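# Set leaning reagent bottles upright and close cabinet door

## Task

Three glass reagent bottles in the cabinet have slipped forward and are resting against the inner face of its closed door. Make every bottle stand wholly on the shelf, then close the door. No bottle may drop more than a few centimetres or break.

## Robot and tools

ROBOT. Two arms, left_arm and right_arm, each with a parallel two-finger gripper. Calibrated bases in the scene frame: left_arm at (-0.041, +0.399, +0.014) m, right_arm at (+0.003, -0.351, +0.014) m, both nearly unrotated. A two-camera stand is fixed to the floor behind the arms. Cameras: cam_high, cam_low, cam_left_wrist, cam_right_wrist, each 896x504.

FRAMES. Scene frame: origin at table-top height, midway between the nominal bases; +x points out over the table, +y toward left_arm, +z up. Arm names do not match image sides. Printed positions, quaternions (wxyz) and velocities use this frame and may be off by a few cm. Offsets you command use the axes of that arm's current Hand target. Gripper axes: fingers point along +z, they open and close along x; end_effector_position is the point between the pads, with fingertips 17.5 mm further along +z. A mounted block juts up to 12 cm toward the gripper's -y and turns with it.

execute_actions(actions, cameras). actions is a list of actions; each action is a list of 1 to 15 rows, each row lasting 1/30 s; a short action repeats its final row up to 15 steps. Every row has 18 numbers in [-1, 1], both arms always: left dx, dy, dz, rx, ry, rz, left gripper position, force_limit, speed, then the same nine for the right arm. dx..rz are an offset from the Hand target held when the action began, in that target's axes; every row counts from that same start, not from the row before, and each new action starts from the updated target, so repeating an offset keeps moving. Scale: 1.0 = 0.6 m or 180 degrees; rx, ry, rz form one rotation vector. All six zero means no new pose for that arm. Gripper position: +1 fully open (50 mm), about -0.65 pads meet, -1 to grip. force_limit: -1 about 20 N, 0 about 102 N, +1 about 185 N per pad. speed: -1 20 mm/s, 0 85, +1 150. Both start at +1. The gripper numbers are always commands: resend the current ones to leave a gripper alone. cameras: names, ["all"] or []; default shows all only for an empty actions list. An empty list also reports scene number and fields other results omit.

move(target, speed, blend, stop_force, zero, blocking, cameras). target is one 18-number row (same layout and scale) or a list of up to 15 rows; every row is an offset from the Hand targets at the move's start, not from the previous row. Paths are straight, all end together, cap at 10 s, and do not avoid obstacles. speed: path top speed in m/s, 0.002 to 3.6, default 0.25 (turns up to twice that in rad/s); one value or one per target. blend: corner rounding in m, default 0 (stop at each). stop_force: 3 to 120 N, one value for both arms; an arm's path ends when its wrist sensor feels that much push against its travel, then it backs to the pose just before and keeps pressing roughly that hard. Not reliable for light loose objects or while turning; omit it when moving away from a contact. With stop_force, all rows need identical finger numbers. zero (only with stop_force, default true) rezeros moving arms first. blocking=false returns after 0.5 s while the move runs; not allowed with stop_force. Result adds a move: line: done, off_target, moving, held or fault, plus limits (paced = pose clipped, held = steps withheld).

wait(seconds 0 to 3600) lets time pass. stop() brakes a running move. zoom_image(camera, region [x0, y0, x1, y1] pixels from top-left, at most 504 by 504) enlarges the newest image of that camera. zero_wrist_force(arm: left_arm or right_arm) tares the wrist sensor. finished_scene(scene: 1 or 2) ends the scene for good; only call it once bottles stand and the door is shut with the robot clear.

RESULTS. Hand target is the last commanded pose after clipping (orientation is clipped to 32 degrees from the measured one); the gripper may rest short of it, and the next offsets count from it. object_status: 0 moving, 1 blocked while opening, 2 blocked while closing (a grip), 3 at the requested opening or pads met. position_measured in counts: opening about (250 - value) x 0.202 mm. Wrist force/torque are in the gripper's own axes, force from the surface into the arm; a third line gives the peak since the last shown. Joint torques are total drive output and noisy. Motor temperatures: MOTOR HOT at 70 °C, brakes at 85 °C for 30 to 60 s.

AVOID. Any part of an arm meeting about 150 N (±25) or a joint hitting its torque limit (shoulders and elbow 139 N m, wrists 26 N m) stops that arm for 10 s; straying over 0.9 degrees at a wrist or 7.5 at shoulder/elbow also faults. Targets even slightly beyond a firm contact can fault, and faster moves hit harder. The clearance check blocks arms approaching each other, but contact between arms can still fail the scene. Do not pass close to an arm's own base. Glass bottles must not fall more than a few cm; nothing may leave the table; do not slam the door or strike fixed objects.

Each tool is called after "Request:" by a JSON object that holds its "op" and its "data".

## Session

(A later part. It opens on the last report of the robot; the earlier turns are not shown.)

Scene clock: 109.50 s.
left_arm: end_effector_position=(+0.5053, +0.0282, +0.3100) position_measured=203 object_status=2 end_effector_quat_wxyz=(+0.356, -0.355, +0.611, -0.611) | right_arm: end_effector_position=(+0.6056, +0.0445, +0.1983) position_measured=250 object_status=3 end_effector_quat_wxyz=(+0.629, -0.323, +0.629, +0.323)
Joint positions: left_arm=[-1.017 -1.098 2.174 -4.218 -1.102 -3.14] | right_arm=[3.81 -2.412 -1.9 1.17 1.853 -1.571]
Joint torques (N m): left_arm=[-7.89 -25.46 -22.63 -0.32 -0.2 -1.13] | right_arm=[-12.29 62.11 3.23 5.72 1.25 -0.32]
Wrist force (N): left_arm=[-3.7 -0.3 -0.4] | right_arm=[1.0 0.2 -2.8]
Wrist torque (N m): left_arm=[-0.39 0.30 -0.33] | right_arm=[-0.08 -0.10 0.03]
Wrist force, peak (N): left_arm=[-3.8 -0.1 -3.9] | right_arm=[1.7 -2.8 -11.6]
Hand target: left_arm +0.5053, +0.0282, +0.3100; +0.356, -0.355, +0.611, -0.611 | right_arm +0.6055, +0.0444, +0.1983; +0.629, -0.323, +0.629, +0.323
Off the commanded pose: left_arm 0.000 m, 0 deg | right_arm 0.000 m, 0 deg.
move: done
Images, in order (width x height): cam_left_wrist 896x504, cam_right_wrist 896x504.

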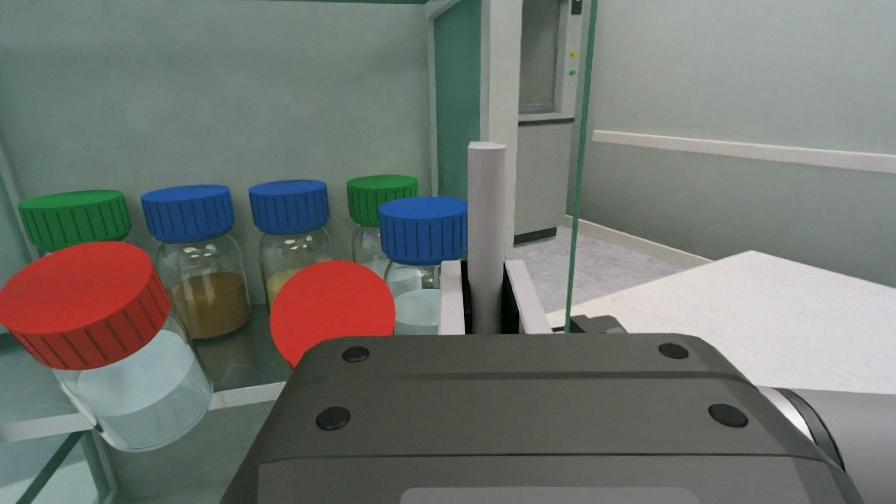

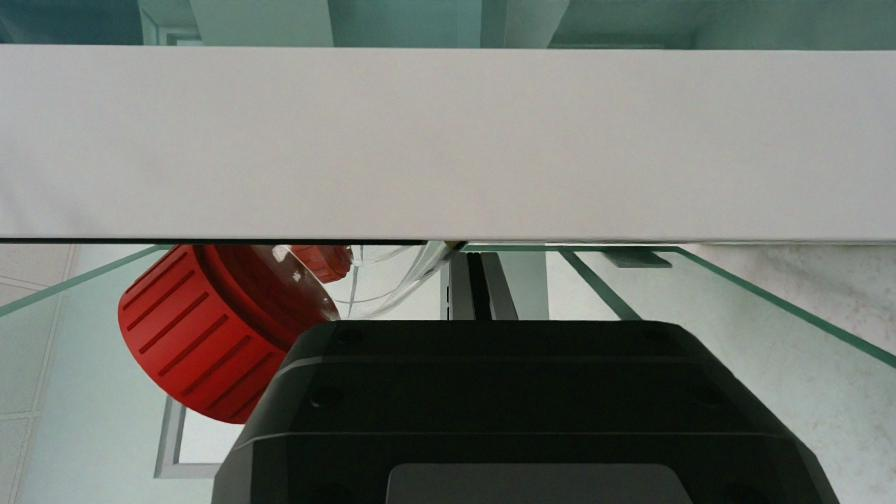

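Request:
{"op": "move", "data": {"target": [[0,0,0,0,0,0,-1,-0.8,-0.5,-0.0028,-0.0035,-0.0248,0,0,0,-1,-1,0],[0,0,0,0,0,0,-1,-0.8,-0.5,-0.0028,-0.0232,-0.0125,0.0556,0,0,-1,-1,0]], "speed": [0.05,0.03], "stop_force": 15, "cameras": ["cam_right_wrist","cam_left_wrist"]}}

Scene clock: 115.27 s.
left_arm: end_effector_position=(+0.5053, +0.0282, +0.3100) position_measured=203 object_status=2 end_effector_quat_wxyz=(+0.356, -0.355, +0.611, -0.611) | right_arm: end_effector_position=(+0.6125, +0.0302, +0.1999) position_measured=250 object_status=3 end_effector_quat_wxyz=(+0.655, -0.267, +0.655, +0.267)
Joint positions: left_arm=[-1.017 -1.098 2.174 -4.218 -1.102 -3.14] | right_arm=[3.874 -2.39 -1.959 1.207 1.615 -1.571]
Joint torques (N m): left_arm=[-5.15 -25.69 -2.98 -0.43 -0.75 -0.98] | right_arm=[12.29 58.99 2.07 5.18 -1.3 1.42]
Wrist force (N): left_arm=[-3.5 -0.4 -1.1] | right_arm=[0.2 0.0 -4.5]
Wrist torque (N m): left_arm=[-0.40 0.26 -0.33] | right_arm=[-0.04 -0.11 0.01]
Wrist force, peak (N): left_arm=[-3.9 0.0 -1.6] | right_arm=[0.5 -0.1 -4.7]
Hand target: left_arm +0.5053, +0.0282, +0.3100; +0.356, -0.355, +0.611, -0.611 | right_arm +0.6125, +0.0302, +0.1999; +0.655, -0.267, +0.655, +0.267
Off the commanded pose: left_arm 0.000 m, 0 deg | right_arm 0.000 m, 0 deg.
move: done
Images, in order (width x height): cam_left_wrist 896x504, cam_right_wrist 896x504.

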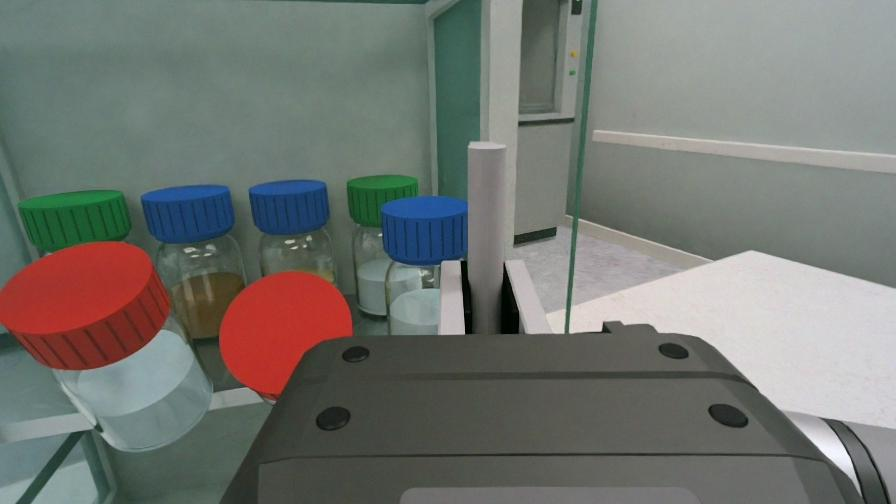

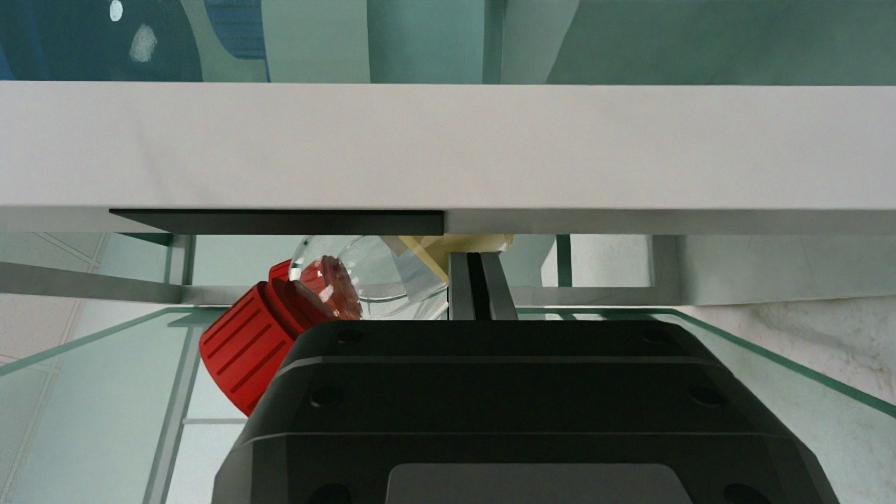

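Request:
{"op": "zoom_image", "data": {"camera": "cam_right_wrist", "region": [180, 200, 540, 430]}}

Request:
{"op": "zoom_image", "data": {"camera": "cam_left_wrist", "region": [180, 160, 500, 420]}}

Scaled by 1.400.

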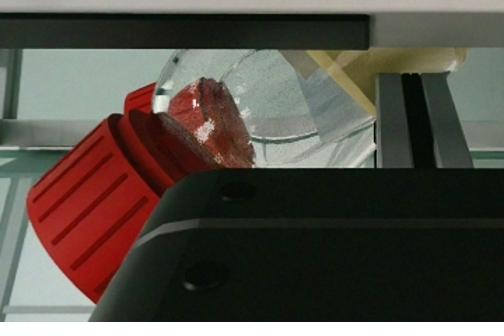

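Scaled by 1.575.

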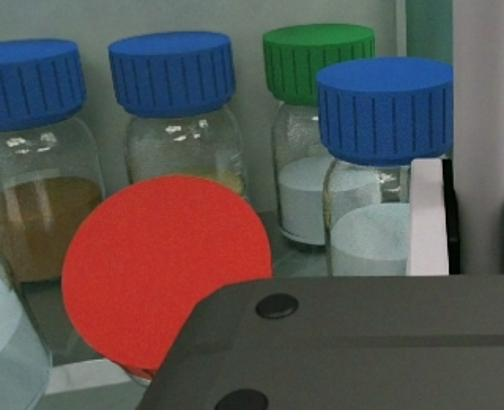

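Request:
{"op": "move", "data": {"target": [0,0,0,0,0,0,-1,-0.8,-0.5,0,0.0118,0.0155,-0.0167,0,0,-1,-1,0], "speed": 0.03, "stop_force": 15, "cameras": ["cam_right_wrist","cam_left_wrist"]}}

Scene clock: 119.60 s.
left_arm: end_effector_position=(+0.5053, +0.0282, +0.3100) position_measured=203 object_status=2 end_effector_quat_wxyz=(+0.356, -0.355, +0.611, -0.611) | right_arm: end_effector_position=(+0.6142, +0.0417, +0.1999) position_measured=250 object_status=3 end_effector_quat_wxyz=(+0.648, -0.284, +0.648, +0.284)
Joint positions: left_arm=[-1.017 -1.098 2.174 -4.218 -1.102 -3.14] | right_arm=[3.861 -2.401 -1.925 1.183 1.68 -1.571]
Joint torques (N m): left_arm=[-3.97 -25.49 -4.12 -0.6 -0.89 -1.02] | right_arm=[-11.84 31.08 22.36 -0.14 1.36 0.91]
Wrist force (N): left_arm=[-3.5 -0.3 -1.0] | right_arm=[0.4 -0.6 -4.3]
Wrist torque (N m): left_arm=[-0.39 0.26 -0.33] | right_arm=[-0.08 -0.17 0.01]
Wrist force, peak (N): left_arm=[-3.9 -0.3 -1.2] | right_arm=[-0.1 -0.6 -4.8]
Hand target: left_arm +0.5053, +0.0282, +0.3100; +0.356, -0.355, +0.611, -0.611 | right_arm +0.6142, +0.0417, +0.1999; +0.648, -0.284, +0.648, +0.284
Off the commanded pose: left_arm 0.000 m, 0 deg | right_arm 0.000 m, 0 deg.
move: done
Images, in order (width x height): cam_left_wrist 896x504, cam_right_wrist 896x504.

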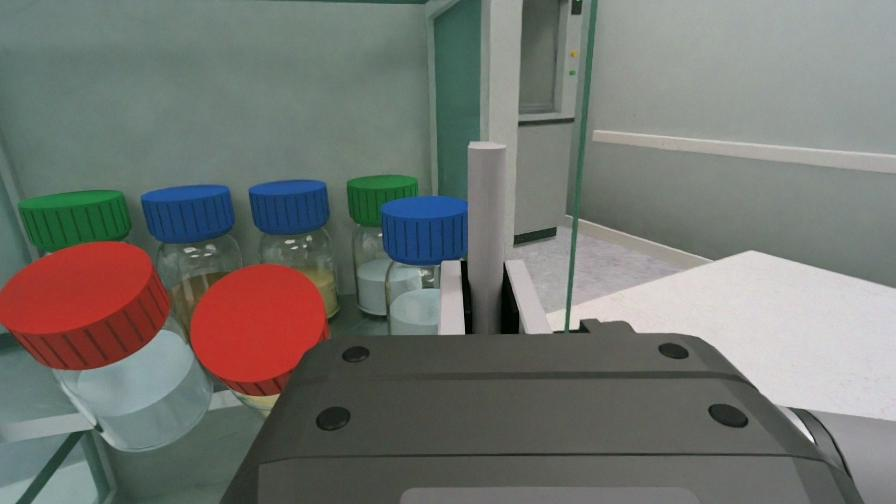

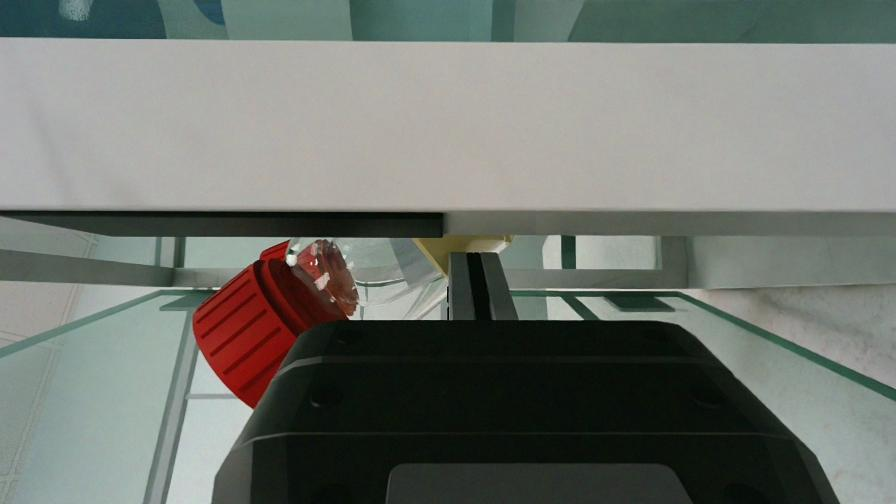

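Request:
{"op": "move", "data": {"target": [[0,0,0,0,0,0,-1,-0.8,-0.5,0,0.0190,-0.0125,-0.0667,0,0,-1,-1,0],[0,0,0,0,0,0,-1,-0.8,-0.5,0,0.0327,0.0142,-0.0667,0,0,-1,-1,0]], "speed": 0.05, "stop_force": 15, "cameras": ["cam_right_wrist","cam_left_wrist"]}}

Scene clock: 124.67 s.
left_arm: end_effector_position=(+0.5053, +0.0282, +0.3100) position_measured=203 object_status=2 end_effector_quat_wxyz=(+0.356, -0.355, +0.611, -0.611) | right_arm: end_effector_position=(+0.6055, +0.0613, +0.1999) position_measured=250 object_status=3 end_effector_quat_wxyz=(+0.614, -0.350, +0.615, +0.350)
Joint positions: left_arm=[-1.017 -1.098 2.174 -4.218 -1.102 -3.14] | right_arm=[3.794 -2.429 -1.841 1.128 1.957 -1.571]
Joint torques (N m): left_arm=[-1.33 -26.13 -3.27 -0.98 -1.42 -0.68] | right_arm=[11.94 32.93 22.7 -0.2 -1.23 -0.12]
Wrist force (N): left_arm=[-3.5 -0.4 -1.3] | right_arm=[0.2 -0.4 -3.1]
Wrist torque (N m): left_arm=[-0.40 0.27 -0.33] | right_arm=[-0.03 -0.18 0.02]
Wrist force, peak (N): left_arm=[-3.8 -0.5 -1.5] | right_arm=[0.5 -0.8 -4.5]
Hand target: left_arm +0.5053, +0.0282, +0.3100; +0.356, -0.355, +0.611, -0.611 | right_arm +0.6055, +0.0613, +0.1999; +0.614, -0.350, +0.615, +0.350
Off the commanded pose: left_arm 0.000 m, 0 deg | right_arm 0.000 m, 0 deg.
move: done
Images, in order (width x height): cam_left_wrist 896x504, cam_right_wrist 896x504.

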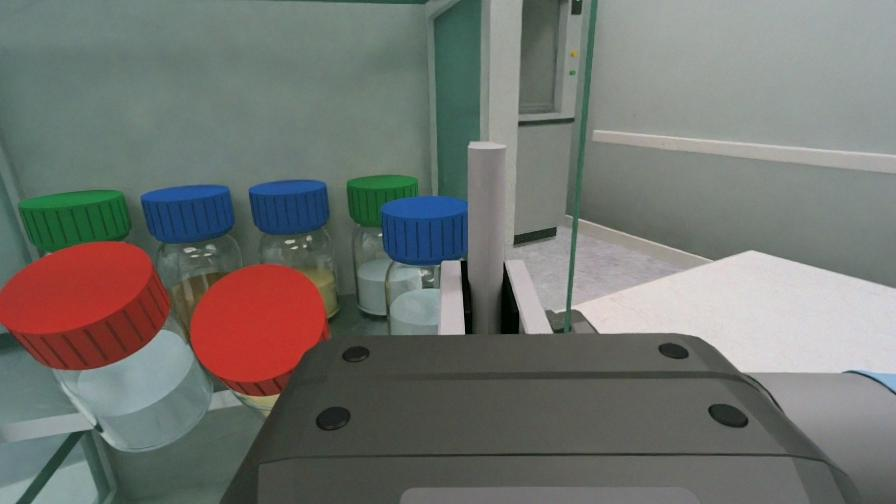

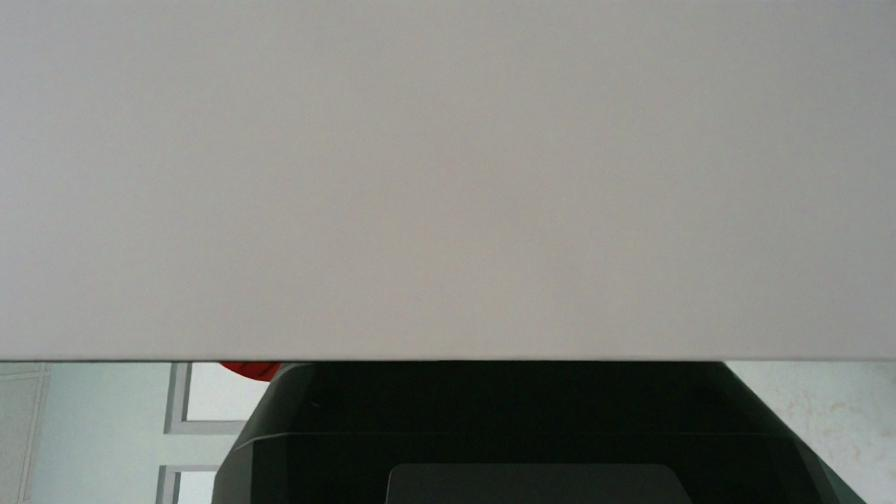

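Request:
{"op": "move", "data": {"target": [0,0,0,0,0,0,-1,-0.8,-0.5,0,-0.0210,0.0050,0.0389,0,0,-1,-1,0], "speed": 0.03, "stop_force": 15, "cameras": ["cam_right_wrist","cam_left_wrist"]}}

Scene clock: 127.07 s.
left_arm: end_effector_position=(+0.5053, +0.0282, +0.3100) position_measured=203 object_status=2 end_effector_quat_wxyz=(+0.356, -0.355, +0.611, -0.611) | right_arm: end_effector_position=(+0.6092, +0.0600, +0.1999) position_measured=250 object_status=3 end_effector_quat_wxyz=(+0.621, -0.339, +0.621, +0.339)
Joint positions: left_arm=[-1.017 -1.098 2.174 -4.218 -1.102 -3.14] | right_arm=[3.805 -2.426 -1.849 1.133 1.91 -1.571]
Joint torques (N m): left_arm=[-0.35 -25.93 -3.89 -0.83 -1.64 -0.66] | right_arm=[-2.85 33.81 34.07 -1.52 -0.56 0.42]
Wrist force (N): left_arm=[-4.0 0.2 3.7] | right_arm=[2.6 3.1 -45.6]
Wrist torque (N m): left_arm=[-0.38 0.24 -0.33] | right_arm=[-1.26 -0.22 -0.03]
Wrist force, peak (N): left_arm=[-5.9 -0.1 -5.0] | right_arm=[4.0 2.0 -65.1]
Hand target: left_arm +0.5053, +0.0282, +0.3100; +0.356, -0.355, +0.611, -0.611 | right_arm +0.6092, +0.0600, +0.1999; +0.621, -0.339, +0.621, +0.339 (not the last commanded pose)
Off the commanded pose: left_arm 0.000 m, 0 deg | right_arm 0.009 m, 5 deg.
move: contact (right_arm)
Images, in order (width x height): cam_left_wrist 896x504, cam_right_wrist 896x504.

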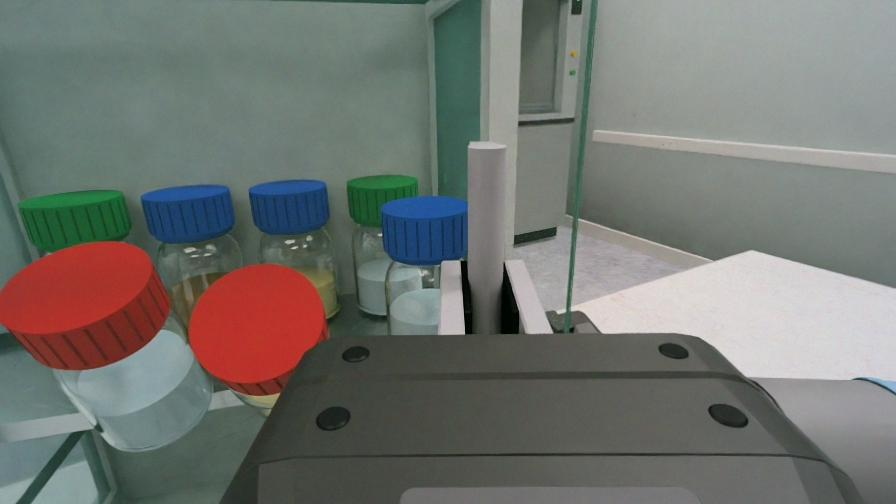

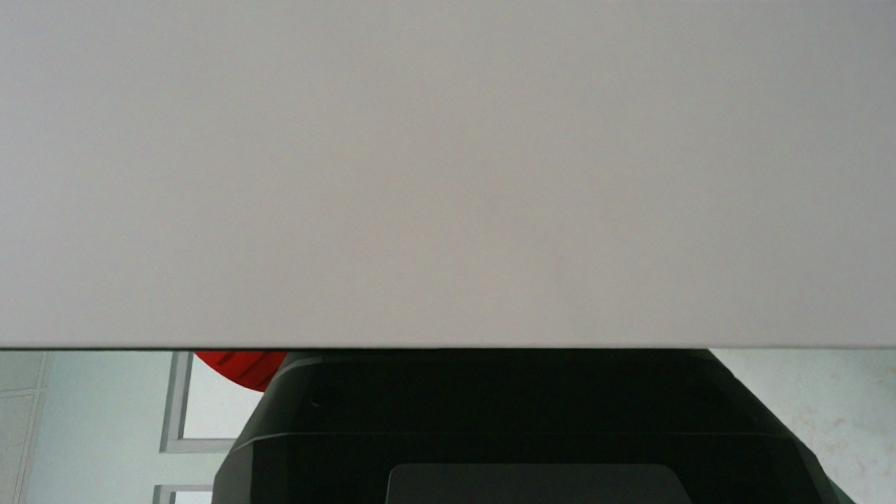

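Request:
{"op": "move", "data": {"target": [[0,0,0,0,0,0,-1,-0.8,-0.5,0,0.0014,-0.0175,-0.0117,0,0,-1,-1,0],[0,0,0,0,0,0,-1,-0.8,-0.5,0,-0.0057,-0.1170,-0.0394,0,0,-1,-1,0],[0,0,0,0,0,0,-1,-0.8,-0.5,-0.0417,-0.0312,-0.1915,-0.0672,0,0,-1,-1,0]], "speed": [0.05,0.12,0.12], "blend": [0.003,0.005,0], "cameras": ["cam_right_wrist","cam_left_wrist"]}}

Scene clock: 131.17 s.
left_arm: end_effector_position=(+0.5053, +0.0282, +0.3100) position_measured=203 object_status=2 end_effector_quat_wxyz=(+0.356, -0.355, +0.611, -0.611) | right_arm: end_effector_position=(+0.5628, -0.0467, +0.2249) position_measured=250 object_status=3 end_effector_quat_wxyz=(+0.581, -0.402, +0.582, +0.402)
Joint positions: left_arm=[-1.017 -1.098 2.174 -4.218 -1.102 -3.14] | right_arm=[3.562 -2.335 -1.959 1.152 2.364 -1.571]
Joint torques (N m): left_arm=[0.7 -25.63 -3.56 -0.94 -1.85 -0.58] | right_arm=[-13.09 57.65 21.11 -0.99 1.33 -1.65]
Wrist force (N): left_arm=[-2.9 -1.7 -1.2] | right_arm=[0.9 -0.9 -2.9]
Wrist torque (N m): left_arm=[-0.42 0.30 -0.34] | right_arm=[-0.11 -0.29 0.06]
Wrist force, peak (N): left_arm=[-4.4 -0.2 4.0] | right_arm=[2.2 3.3 -46.0]
Hand target: left_arm +0.5053, +0.0282, +0.3100; +0.356, -0.355, +0.611, -0.611 | right_arm +0.5628, -0.0467, +0.2250; +0.581, -0.402, +0.582, +0.402
Off the commanded pose: left_arm 0.000 m, 0 deg | right_arm 0.000 m, 0 deg.
move: done
Images, in order (width x height): cam_left_wrist 896x504, cam_right_wrist 896x504.

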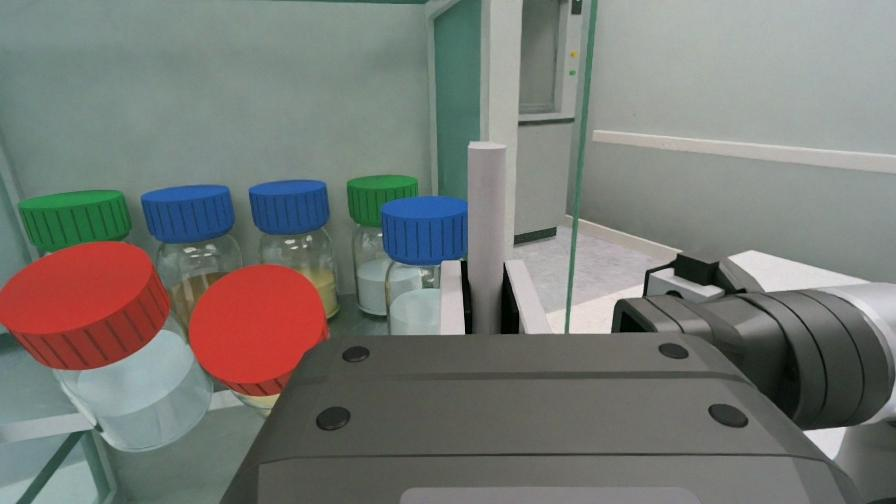

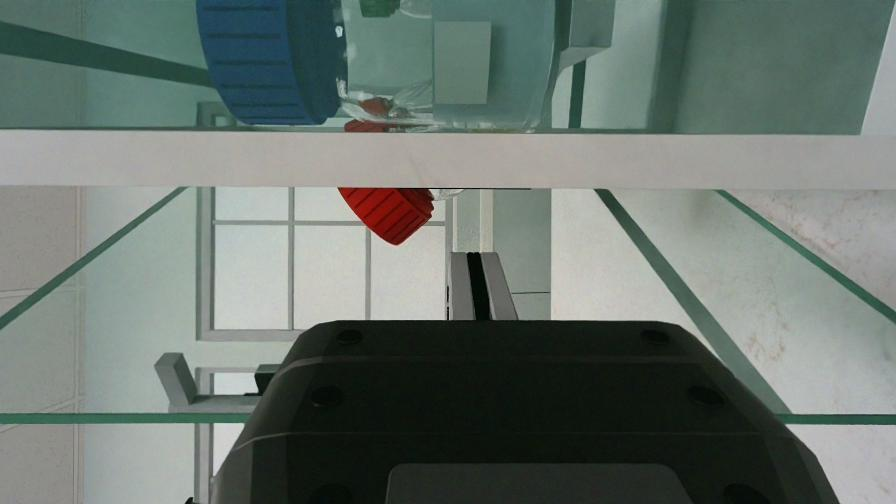

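Request:
{"op": "zoom_image", "data": {"camera": "cam_right_wrist", "region": [180, 0, 630, 260]}}

Scaled by 1.120.

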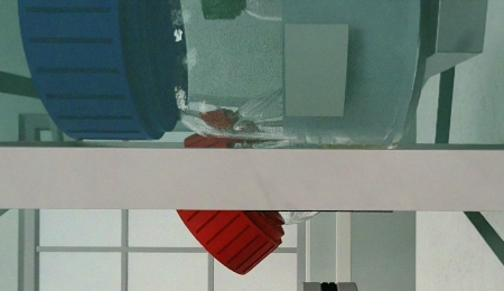

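Request:
{"op": "move", "data": {"target": [-0.0053,0,-0.0262,0,0.015,0,-1,-0.8,-0.5,0,0,0,0,0,0,-1,-1,0], "speed": 0.02, "cameras": ["cam_right_wrist","cam_left_wrist"]}}

Scene clock: 134.23 s.
left_arm: end_effector_position=(+0.4933, +0.0387, +0.3099) position_measured=203 object_status=2 end_effector_quat_wxyz=(+0.342, -0.341, +0.619, -0.619) | right_arm: end_effector_position=(+0.5628, -0.0467, +0.2250) position_measured=250 object_status=3 end_effector_quat_wxyz=(+0.581, -0.402, +0.582, +0.402)
Joint positions: left_arm=[-0.999 -1.123 2.223 -4.243 -1.167 -3.14] | right_arm=[3.562 -2.335 -1.958 1.152 2.364 -1.571]
Joint torques (N m): left_arm=[11.58 -47.44 -0.51 -5.17 0.39 -2.24] | right_arm=[-12.26 58.05 22.51 -0.78 1.28 -1.75]
Wrist force (N): left_arm=[4.1 -2.3 -2.1] | right_arm=[1.1 -1.0 -3.4]
Wrist torque (N m): left_arm=[-0.42 0.41 -0.34] | right_arm=[-0.13 -0.32 0.06]
Wrist force, peak (N): left_arm=[-5.1 -7.2 -0.5] | right_arm=[1.1 -1.0 -3.4]
Hand target: left_arm +0.4932, +0.0387, +0.3099; +0.342, -0.341, +0.619, -0.619 | right_arm +0.5628, -0.0467, +0.2250; +0.581, -0.402, +0.582, +0.402
Off the commanded pose: left_arm 0.000 m, 0 deg | right_arm 0.000 m, 0 deg.
move: done
Images, in order (width x height): cam_left_wrist 896x504, cam_right_wrist 896x504.

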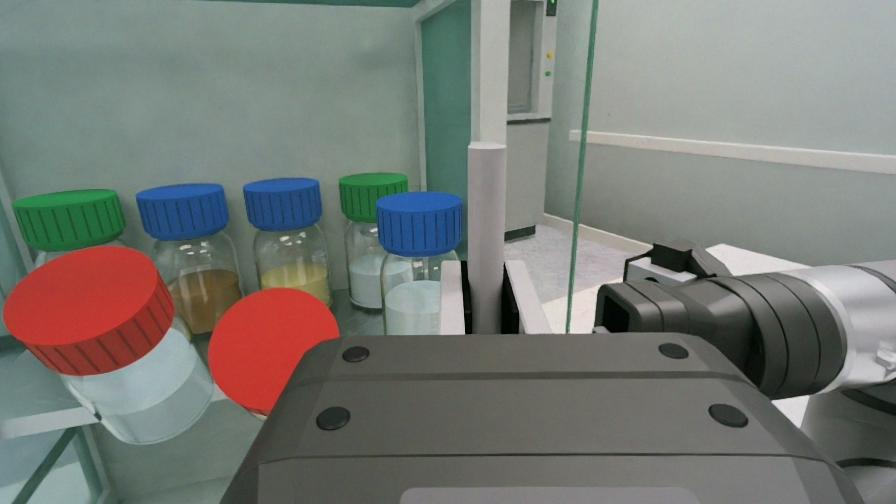

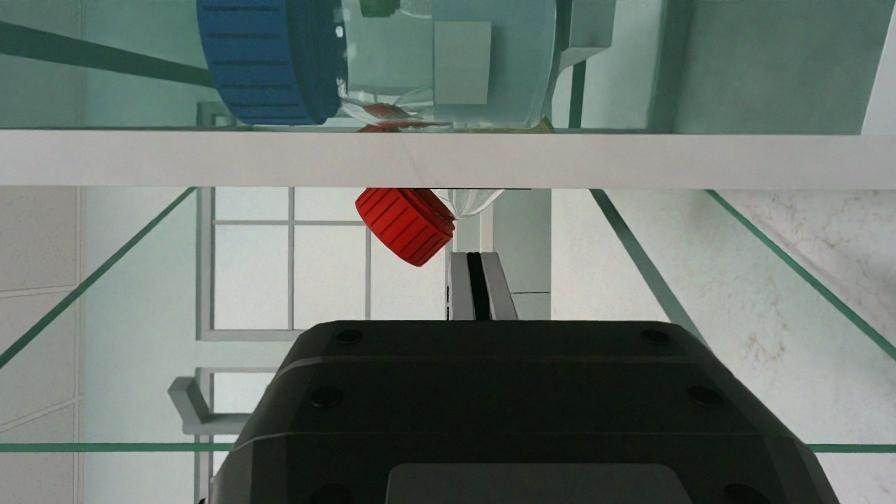

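Request:
{"op": "move", "data": {"target": [[0,0,0,0,0,0,-1,-0.8,-0.5,0.0667,0.0058,0.0667,0.0056,0,0,-1,-1,0],[0,0,0,0,0,0,-1,-0.8,-0.5,0.0667,0.0175,0.1818,0.0167,0,0,-1,-1,0]], "speed": 0.1, "blend": [0.005,0], "stop_force": 10, "cameras": ["cam_right_wrist","cam_left_wrist"]}}

Scene clock: 138.10 s.
left_arm: end_effector_position=(+0.4932, +0.0387, +0.3099) position_measured=203 object_status=2 end_effector_quat_wxyz=(+0.342, -0.341, +0.619, -0.619) | right_arm: end_effector_position=(+0.5914, +0.0590, +0.1849) position_measured=250 object_status=3 end_effector_quat_wxyz=(+0.592, -0.387, +0.592, +0.387)
Joint positions: left_arm=[-0.999 -1.123 2.224 -4.243 -1.168 -3.14] | right_arm=[3.749 -2.47 -1.81 1.138 2.124 -1.571]
Joint torques (N m): left_arm=[11.09 -46.22 -0.24 -5.02 -0.01 -2.12] | right_arm=[11.17 33.73 22.01 -0.45 -1.17 -0.46]
Wrist force (N): left_arm=[4.5 -2.4 -2.3] | right_arm=[0.9 -0.8 -3.2]
Wrist torque (N m): left_arm=[-0.41 0.35 -0.33] | right_arm=[-0.09 -0.30 0.05]
Wrist force, peak (N): left_arm=[4.6 -2.8 -2.3] | right_arm=[0.6 -1.3 -3.8]
Hand target: left_arm +0.4932, +0.0387, +0.3099; +0.342, -0.341, +0.619, -0.619 | right_arm +0.5914, +0.0590, +0.1849; +0.592, -0.387, +0.592, +0.387
Off the commanded pose: left_arm 0.000 m, 0 deg | right_arm 0.000 m, 0 deg.
move: done
Images, in order (width x height): cam_left_wrist 896x504, cam_right_wrist 896x504.

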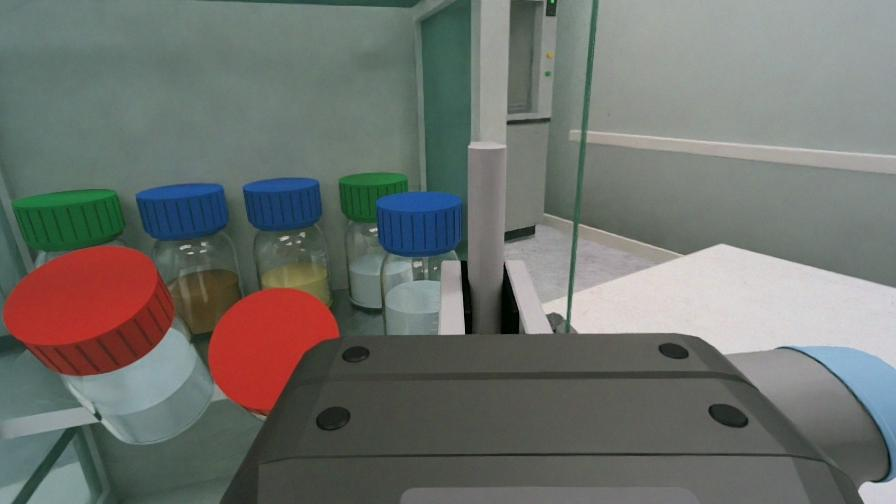

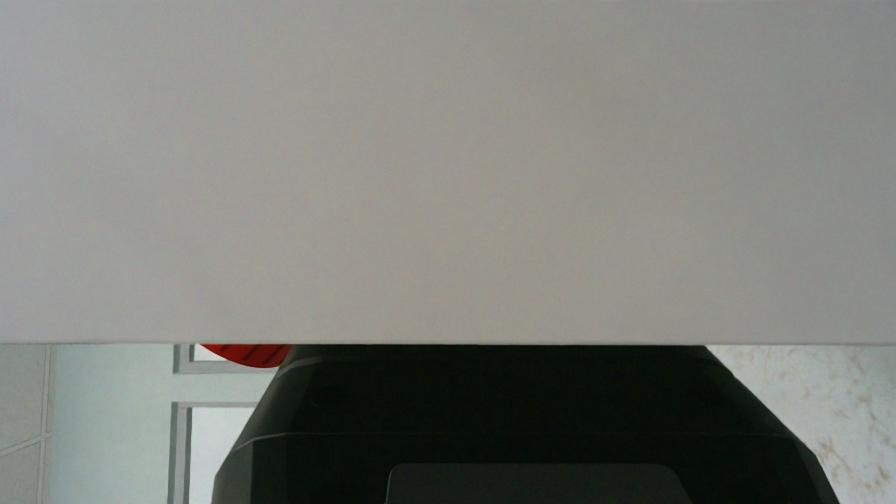

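Request:
{"op": "move", "data": {"target": [[0,0,0,0,0,0,-1,-0.8,-0.5,-0.0033,-0.0227,0.0060,0.0389,0,0,-1,-1,0],[0,0,0,0,0,0,-1,-0.8,-0.5,-0.0133,-0.0355,0.0102,0.0667,0,0,-1,-1,0]], "speed": 0.03, "blend": [0.003,0], "stop_force": 20, "cameras": ["cam_right_wrist","cam_left_wrist"]}}

Scene clock: 143.33 s.
left_arm: end_effector_position=(+0.4932, +0.0387, +0.3099) position_measured=203 object_status=2 end_effector_quat_wxyz=(+0.342, -0.341, +0.619, -0.619) | right_arm: end_effector_position=(+0.6134, +0.0561, +0.1929) position_measured=250 object_status=3 end_effector_quat_wxyz=(+0.629, -0.323, +0.629, +0.323)
Joint positions: left_arm=[-0.999 -1.123 2.224 -4.243 -1.168 -3.14] | right_arm=[3.819 -2.437 -1.861 1.155 1.845 -1.571]
Joint torques (N m): left_arm=[10.78 -46.82 -0.5 -4.98 0.06 -1.61] | right_arm=[11.11 62.9 3.54 2.12 -1.48 0.28]
Wrist force (N): left_arm=[4.4 -2.5 -1.5] | right_arm=[1.9 0.7 -4.4]
Wrist torque (N m): left_arm=[-0.42 0.37 -0.34] | right_arm=[-0.07 -0.31 0.06]
Wrist force, peak (N): left_arm=[4.6 -2.7 -2.4] | right_arm=[2.0 0.8 -4.4]
Hand target: left_arm +0.4932, +0.0387, +0.3099; +0.342, -0.341, +0.619, -0.619 | right_arm +0.6134, +0.0561, +0.1929; +0.629, -0.323, +0.629, +0.323
Off the commanded pose: left_arm 0.000 m, 0 deg | right_arm 0.000 m, 0 deg.
move: done
Images, in order (width x height): cam_left_wrist 896x504, cam_right_wrist 896x504.

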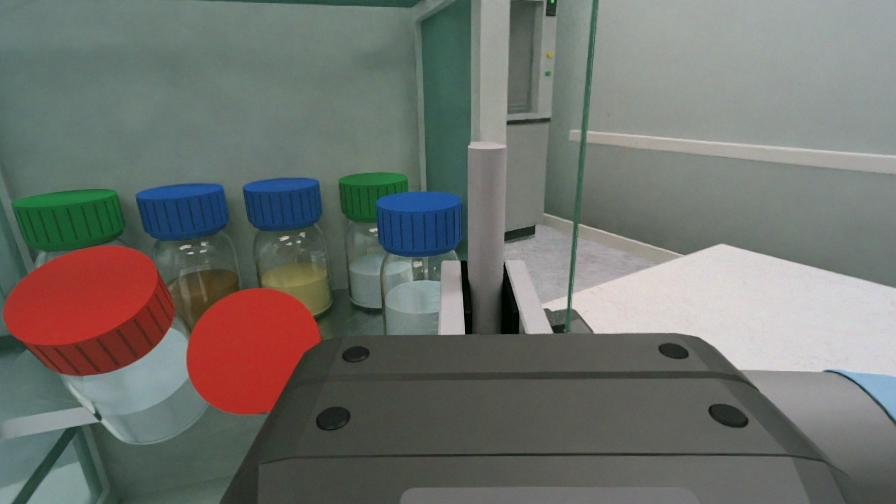

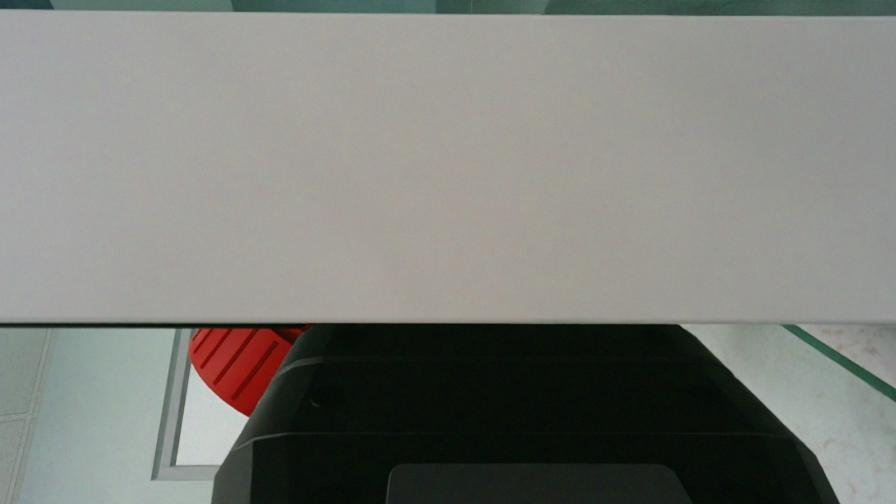

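Request:
{"op": "move", "data": {"target": [[0,0,0,0,0,0,-1,-0.8,-0.5,0,0.0108,0.0102,0,0,0,-1,-1,0],[0,0,0,0,0,0,-1,-0.8,-0.5,-0.0118,-0.0105,0.0203,0.0278,0,0,-1,-1,0]], "speed": 0.03, "blend": [0.001,0], "stop_force": 20, "cameras": ["cam_right_wrist","cam_left_wrist"]}}

Scene clock: 146.53 s.
left_arm: end_effector_position=(+0.4932, +0.0387, +0.3099) position_measured=203 object_status=2 end_effector_quat_wxyz=(+0.342, -0.341, +0.619, -0.619) | right_arm: end_effector_position=(+0.6256, +0.0623, +0.2000) position_measured=250 object_status=3 end_effector_quat_wxyz=(+0.642, -0.295, +0.643, +0.295)
Joint positions: left_arm=[-0.999 -1.123 2.224 -4.243 -1.168 -3.14] | right_arm=[3.859 -2.424 -1.854 1.136 1.718 -1.571]
Joint torques (N m): left_arm=[10.19 -45.76 -0.08 -5 0.09 -1.49] | right_arm=[11.34 62.64 24.4 -0.03 -1.48 1.18]
Wrist force (N): left_arm=[4.3 -2.7 -1.7] | right_arm=[2.1 0.1 -5.2]
Wrist torque (N m): left_arm=[-0.46 0.39 -0.34] | right_arm=[-0.14 -0.31 0.06]
Wrist force, peak (N): left_arm=[4.6 -2.7 -1.9] | right_arm=[2.1 0.2 -5.4]
Hand target: left_arm +0.4932, +0.0387, +0.3099; +0.342, -0.341, +0.619, -0.619 | right_arm +0.6256, +0.0623, +0.2000; +0.642, -0.295, +0.643, +0.295
Off the commanded pose: left_arm 0.000 m, 0 deg | right_arm 0.000 m, 0 deg.
move: done
Images, in order (width x height): cam_left_wrist 896x504, cam_right_wrist 896x504.

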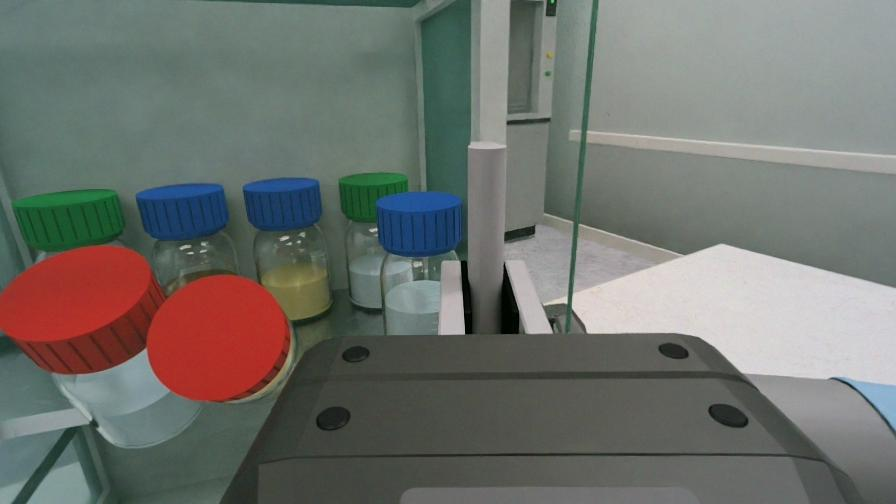

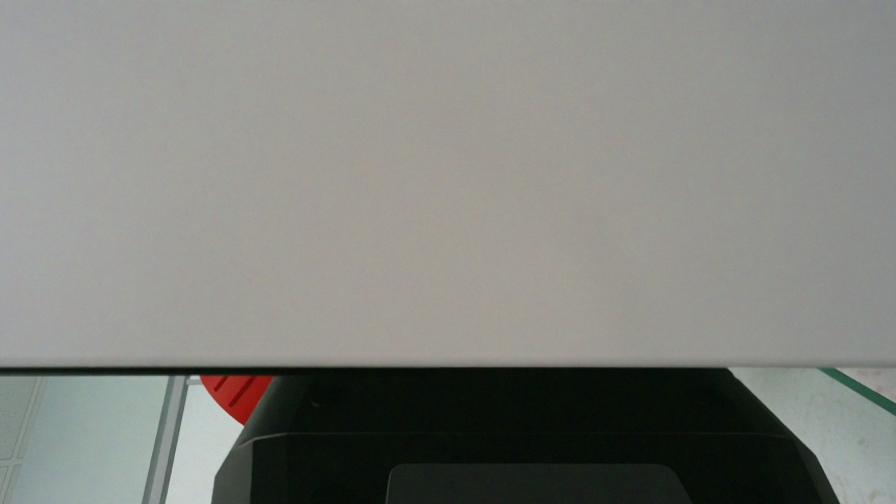

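Request:
{"op": "move", "data": {"target": [[0,0,0,0,0,0,-1,-0.8,-0.5,0.0083,0.0177,-0.0118,-0.0278,0,0,-1,-1,0],[0,0,0,0,0,0,-1,-0.8,-0.5,0.0083,0.0207,-0.0308,-0.0556,0,0,-1,-1,0],[0,0,0,0,0,0,-1,-0.8,-0.5,0.0083,-0.0035,-0.1360,-0.0833,0,0,-1,-1,0],[0,0,0,0,0,0,-1,-0.8,-0.5,-0.0417,-0.0390,-0.2062,-0.1111,0,0,-1,-1,0]], "speed": [0.05,0.08,0.12,0.12], "blend": [0.003,0.003,0.005,0], "cameras": ["cam_right_wrist","cam_left_wrist"]}}

Scene clock: 155.17 s.
left_arm: end_effector_position=(+0.4932, +0.0387, +0.3099) position_measured=203 object_status=2 end_effector_quat_wxyz=(+0.342, -0.341, +0.619, -0.619) | right_arm: end_effector_position=(+0.5627, -0.0467, +0.2249) position_measured=250 object_status=3 end_effector_quat_wxyz=(+0.581, -0.402, +0.582, +0.402)
Joint positions: left_arm=[-0.999 -1.123 2.224 -4.243 -1.168 -3.14] | right_arm=[3.562 -2.335 -1.959 1.152 2.363 -1.571]
Joint torques (N m): left_arm=[10.13 -46.6 -0.17 -4.85 -0.06 -1.02] | right_arm=[-11.53 59.03 19.19 -1.01 1.35 -1.85]
Wrist force (N): left_arm=[4.2 -2.9 -2.6] | right_arm=[1.1 -0.6 -2.8]
Wrist torque (N m): left_arm=[-0.47 0.41 -0.33] | right_arm=[-0.08 -0.31 0.08]
Wrist force, peak (N): left_arm=[4.6 -2.9 -2.7] | right_arm=[2.2 0.3 -5.6]
Hand target: left_arm +0.4932, +0.0387, +0.3099; +0.342, -0.341, +0.619, -0.619 | right_arm +0.5627, -0.0468, +0.2250; +0.581, -0.402, +0.582, +0.402
Off the commanded pose: left_arm 0.000 m, 0 deg | right_arm 0.000 m, 0 deg.
move: done
Images, in order (width x height): cam_left_wrist 896x504, cam_right_wrist 896x504.

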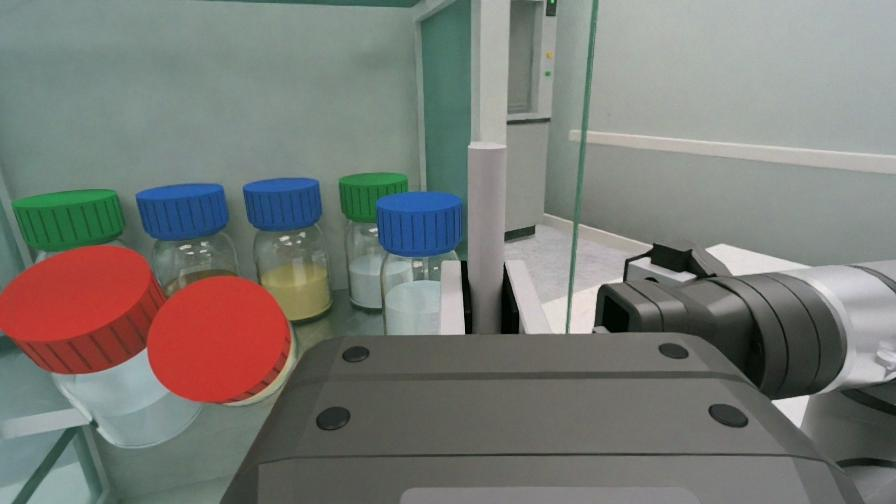

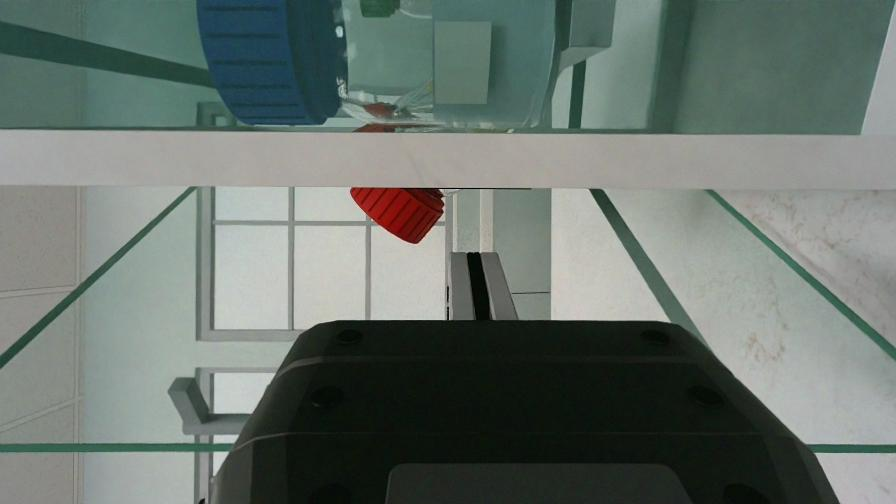

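Request:
{"op": "move", "data": {"target": [0,0,0,0,0,0,-1,-0.8,-0.5,0.0617,0.0342,-0.0113,0,0,-0.5,-1,-1,0], "speed": 0.6, "cameras": ["cam_right_wrist"]}}

Scene clock: 159.47 s.
left_arm: end_effector_position=(+0.4932, +0.0387, +0.3099) position_measured=203 object_status=2 end_effector_quat_wxyz=(+0.342, -0.341, +0.619, -0.619) | right_arm: end_effector_position=(+0.5411, -0.0459, +0.1880) position_measured=250 object_status=3 end_effector_quat_wxyz=(+0.696, -0.696, +0.127, -0.127)
Joint positions: left_arm=[-0.999 -1.123 2.224 -4.243 -1.168 -3.14] | right_arm=[3.584 -2.403 -2.006 1.268 2.342 -3.141]
Joint torques (N m): left_arm=[9.68 -46 -1.97 -4.75 0.07 -0.63] | right_arm=[11.63 57.69 -0.81 -0.78 -1.22 -1.54]
Wrist force (N): left_arm=[4.3 -2.5 -2.6] | right_arm=[-1.2 -0.6 -3.6]
Wrist torque (N m): left_arm=[-0.41 0.39 -0.34] | right_arm=[-0.11 0.12 -0.29]
Wrist force, peak (N): left_arm=[4.7 -2.8 -2.6] | right_arm=[-1.2 -0.2 -4.2]
Hand target: left_arm +0.4932, +0.0387, +0.3099; +0.342, -0.341, +0.619, -0.619 | right_arm +0.5411, -0.0459, +0.1880; +0.696, -0.696, +0.127, -0.127
Off the commanded pose: left_arm 0.000 m, 0 deg | right_arm 0.000 m, 0 deg.
move: done

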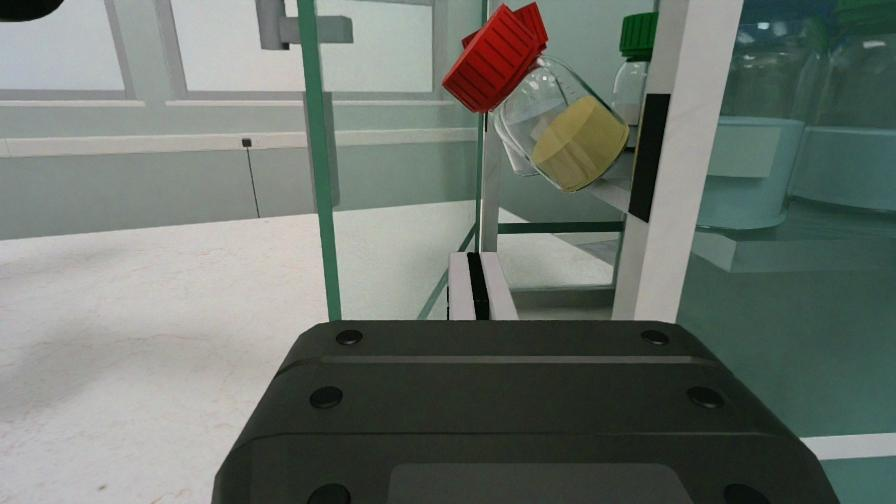

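Request:
{"op": "zoom_image", "data": {"camera": "cam_right_wrist", "region": [400, 0, 700, 330]}}

Scaled by 1.527.

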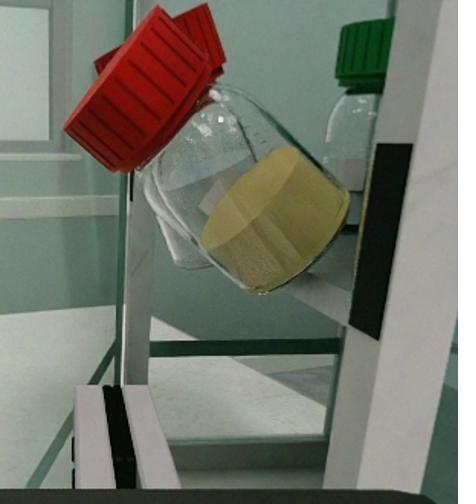

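Request:
{"op": "zoom_image", "data": {"camera": "cam_right_wrist", "region": [540, 100, 660, 240]}}

Scaled by 3.600.

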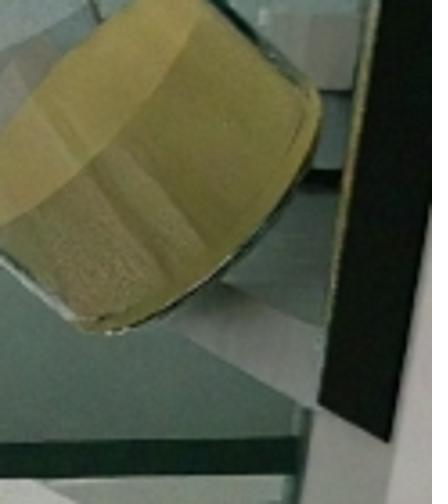

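Request:
{"op": "move", "data": {"target": [[0,0,0,0,0,0,-1,-0.8,-0.5,0.0055,0,0.0678,0,0.0389,0,-1,-1,0],[0,0,0,0,0,0,-1,-0.8,-0.5,0.0268,0,0.2405,0,0.0389,0,-1,-1,0]], "speed": 0.1, "blend": [0.003,0], "stop_force": 12, "cameras": ["cam_right_wrist","cam_left_wrist"]}}

Scene clock: 166.63 s.
left_arm: end_effector_position=(+0.4932, +0.0388, +0.3100) position_measured=203 object_status=2 end_effector_quat_wxyz=(+0.342, -0.341, +0.619, -0.619) | right_arm: end_effector_position=(+0.6071, +0.0835, +0.1880) position_measured=250 object_status=3 end_effector_quat_wxyz=(+0.687, -0.687, +0.169, -0.169)
Joint positions: left_arm=[-0.999 -1.123 2.224 -4.243 -1.168 -3.14] | right_arm=[3.802 -2.475 -1.776 1.109 2.002 -3.141]
Joint torques (N m): left_arm=[9 -46.11 -4.56 -1.81 -0.02 -0.43] | right_arm=[22.05 34.51 23.01 -0.32 1.25 -1.25]
Wrist force (N): left_arm=[3.5 -0.8 -15.0] | right_arm=[12.3 -0.6 -9.2]
Wrist torque (N m): left_arm=[-0.38 0.36 -0.33] | right_arm=[-0.06 -0.74 -0.19]
Wrist force, peak (N): left_arm=[3.5 -1.2 -15.1] | right_arm=[12.5 -0.5 -9.7]
Hand target: left_arm +0.4932, +0.0387, +0.3099; +0.342, -0.341, +0.619, -0.619 | right_arm +0.6071, +0.0835, +0.1880; +0.687, -0.687, +0.169, -0.169
Off the commanded pose: left_arm 0.000 m, 0 deg | right_arm 0.000 m, 0 deg.
move: done
Images, in order (width x height): cam_left_wrist 896x504, cam_right_wrist 896x504.

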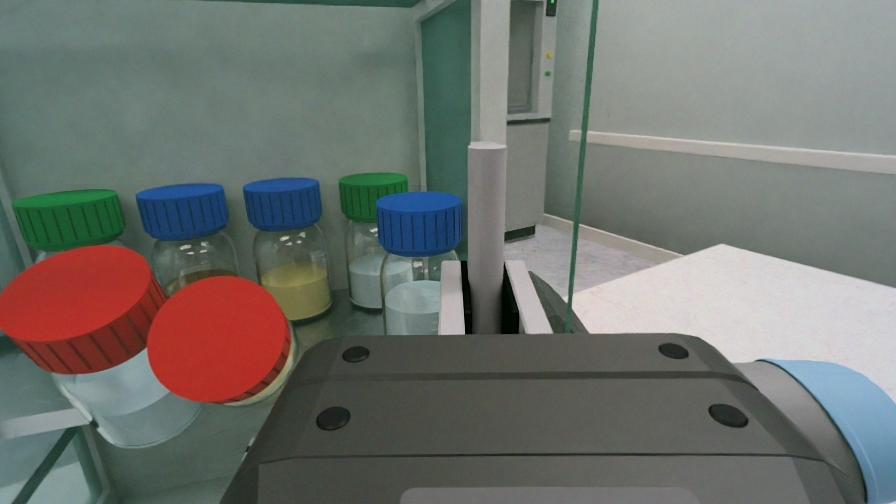

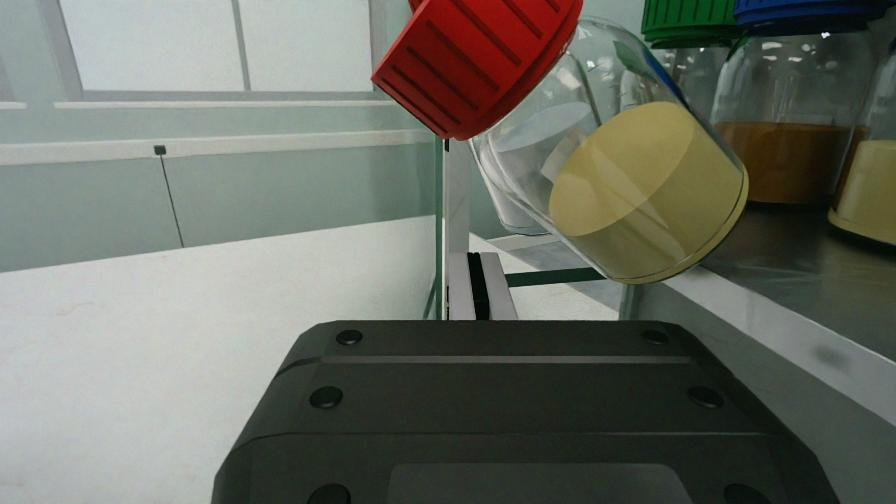

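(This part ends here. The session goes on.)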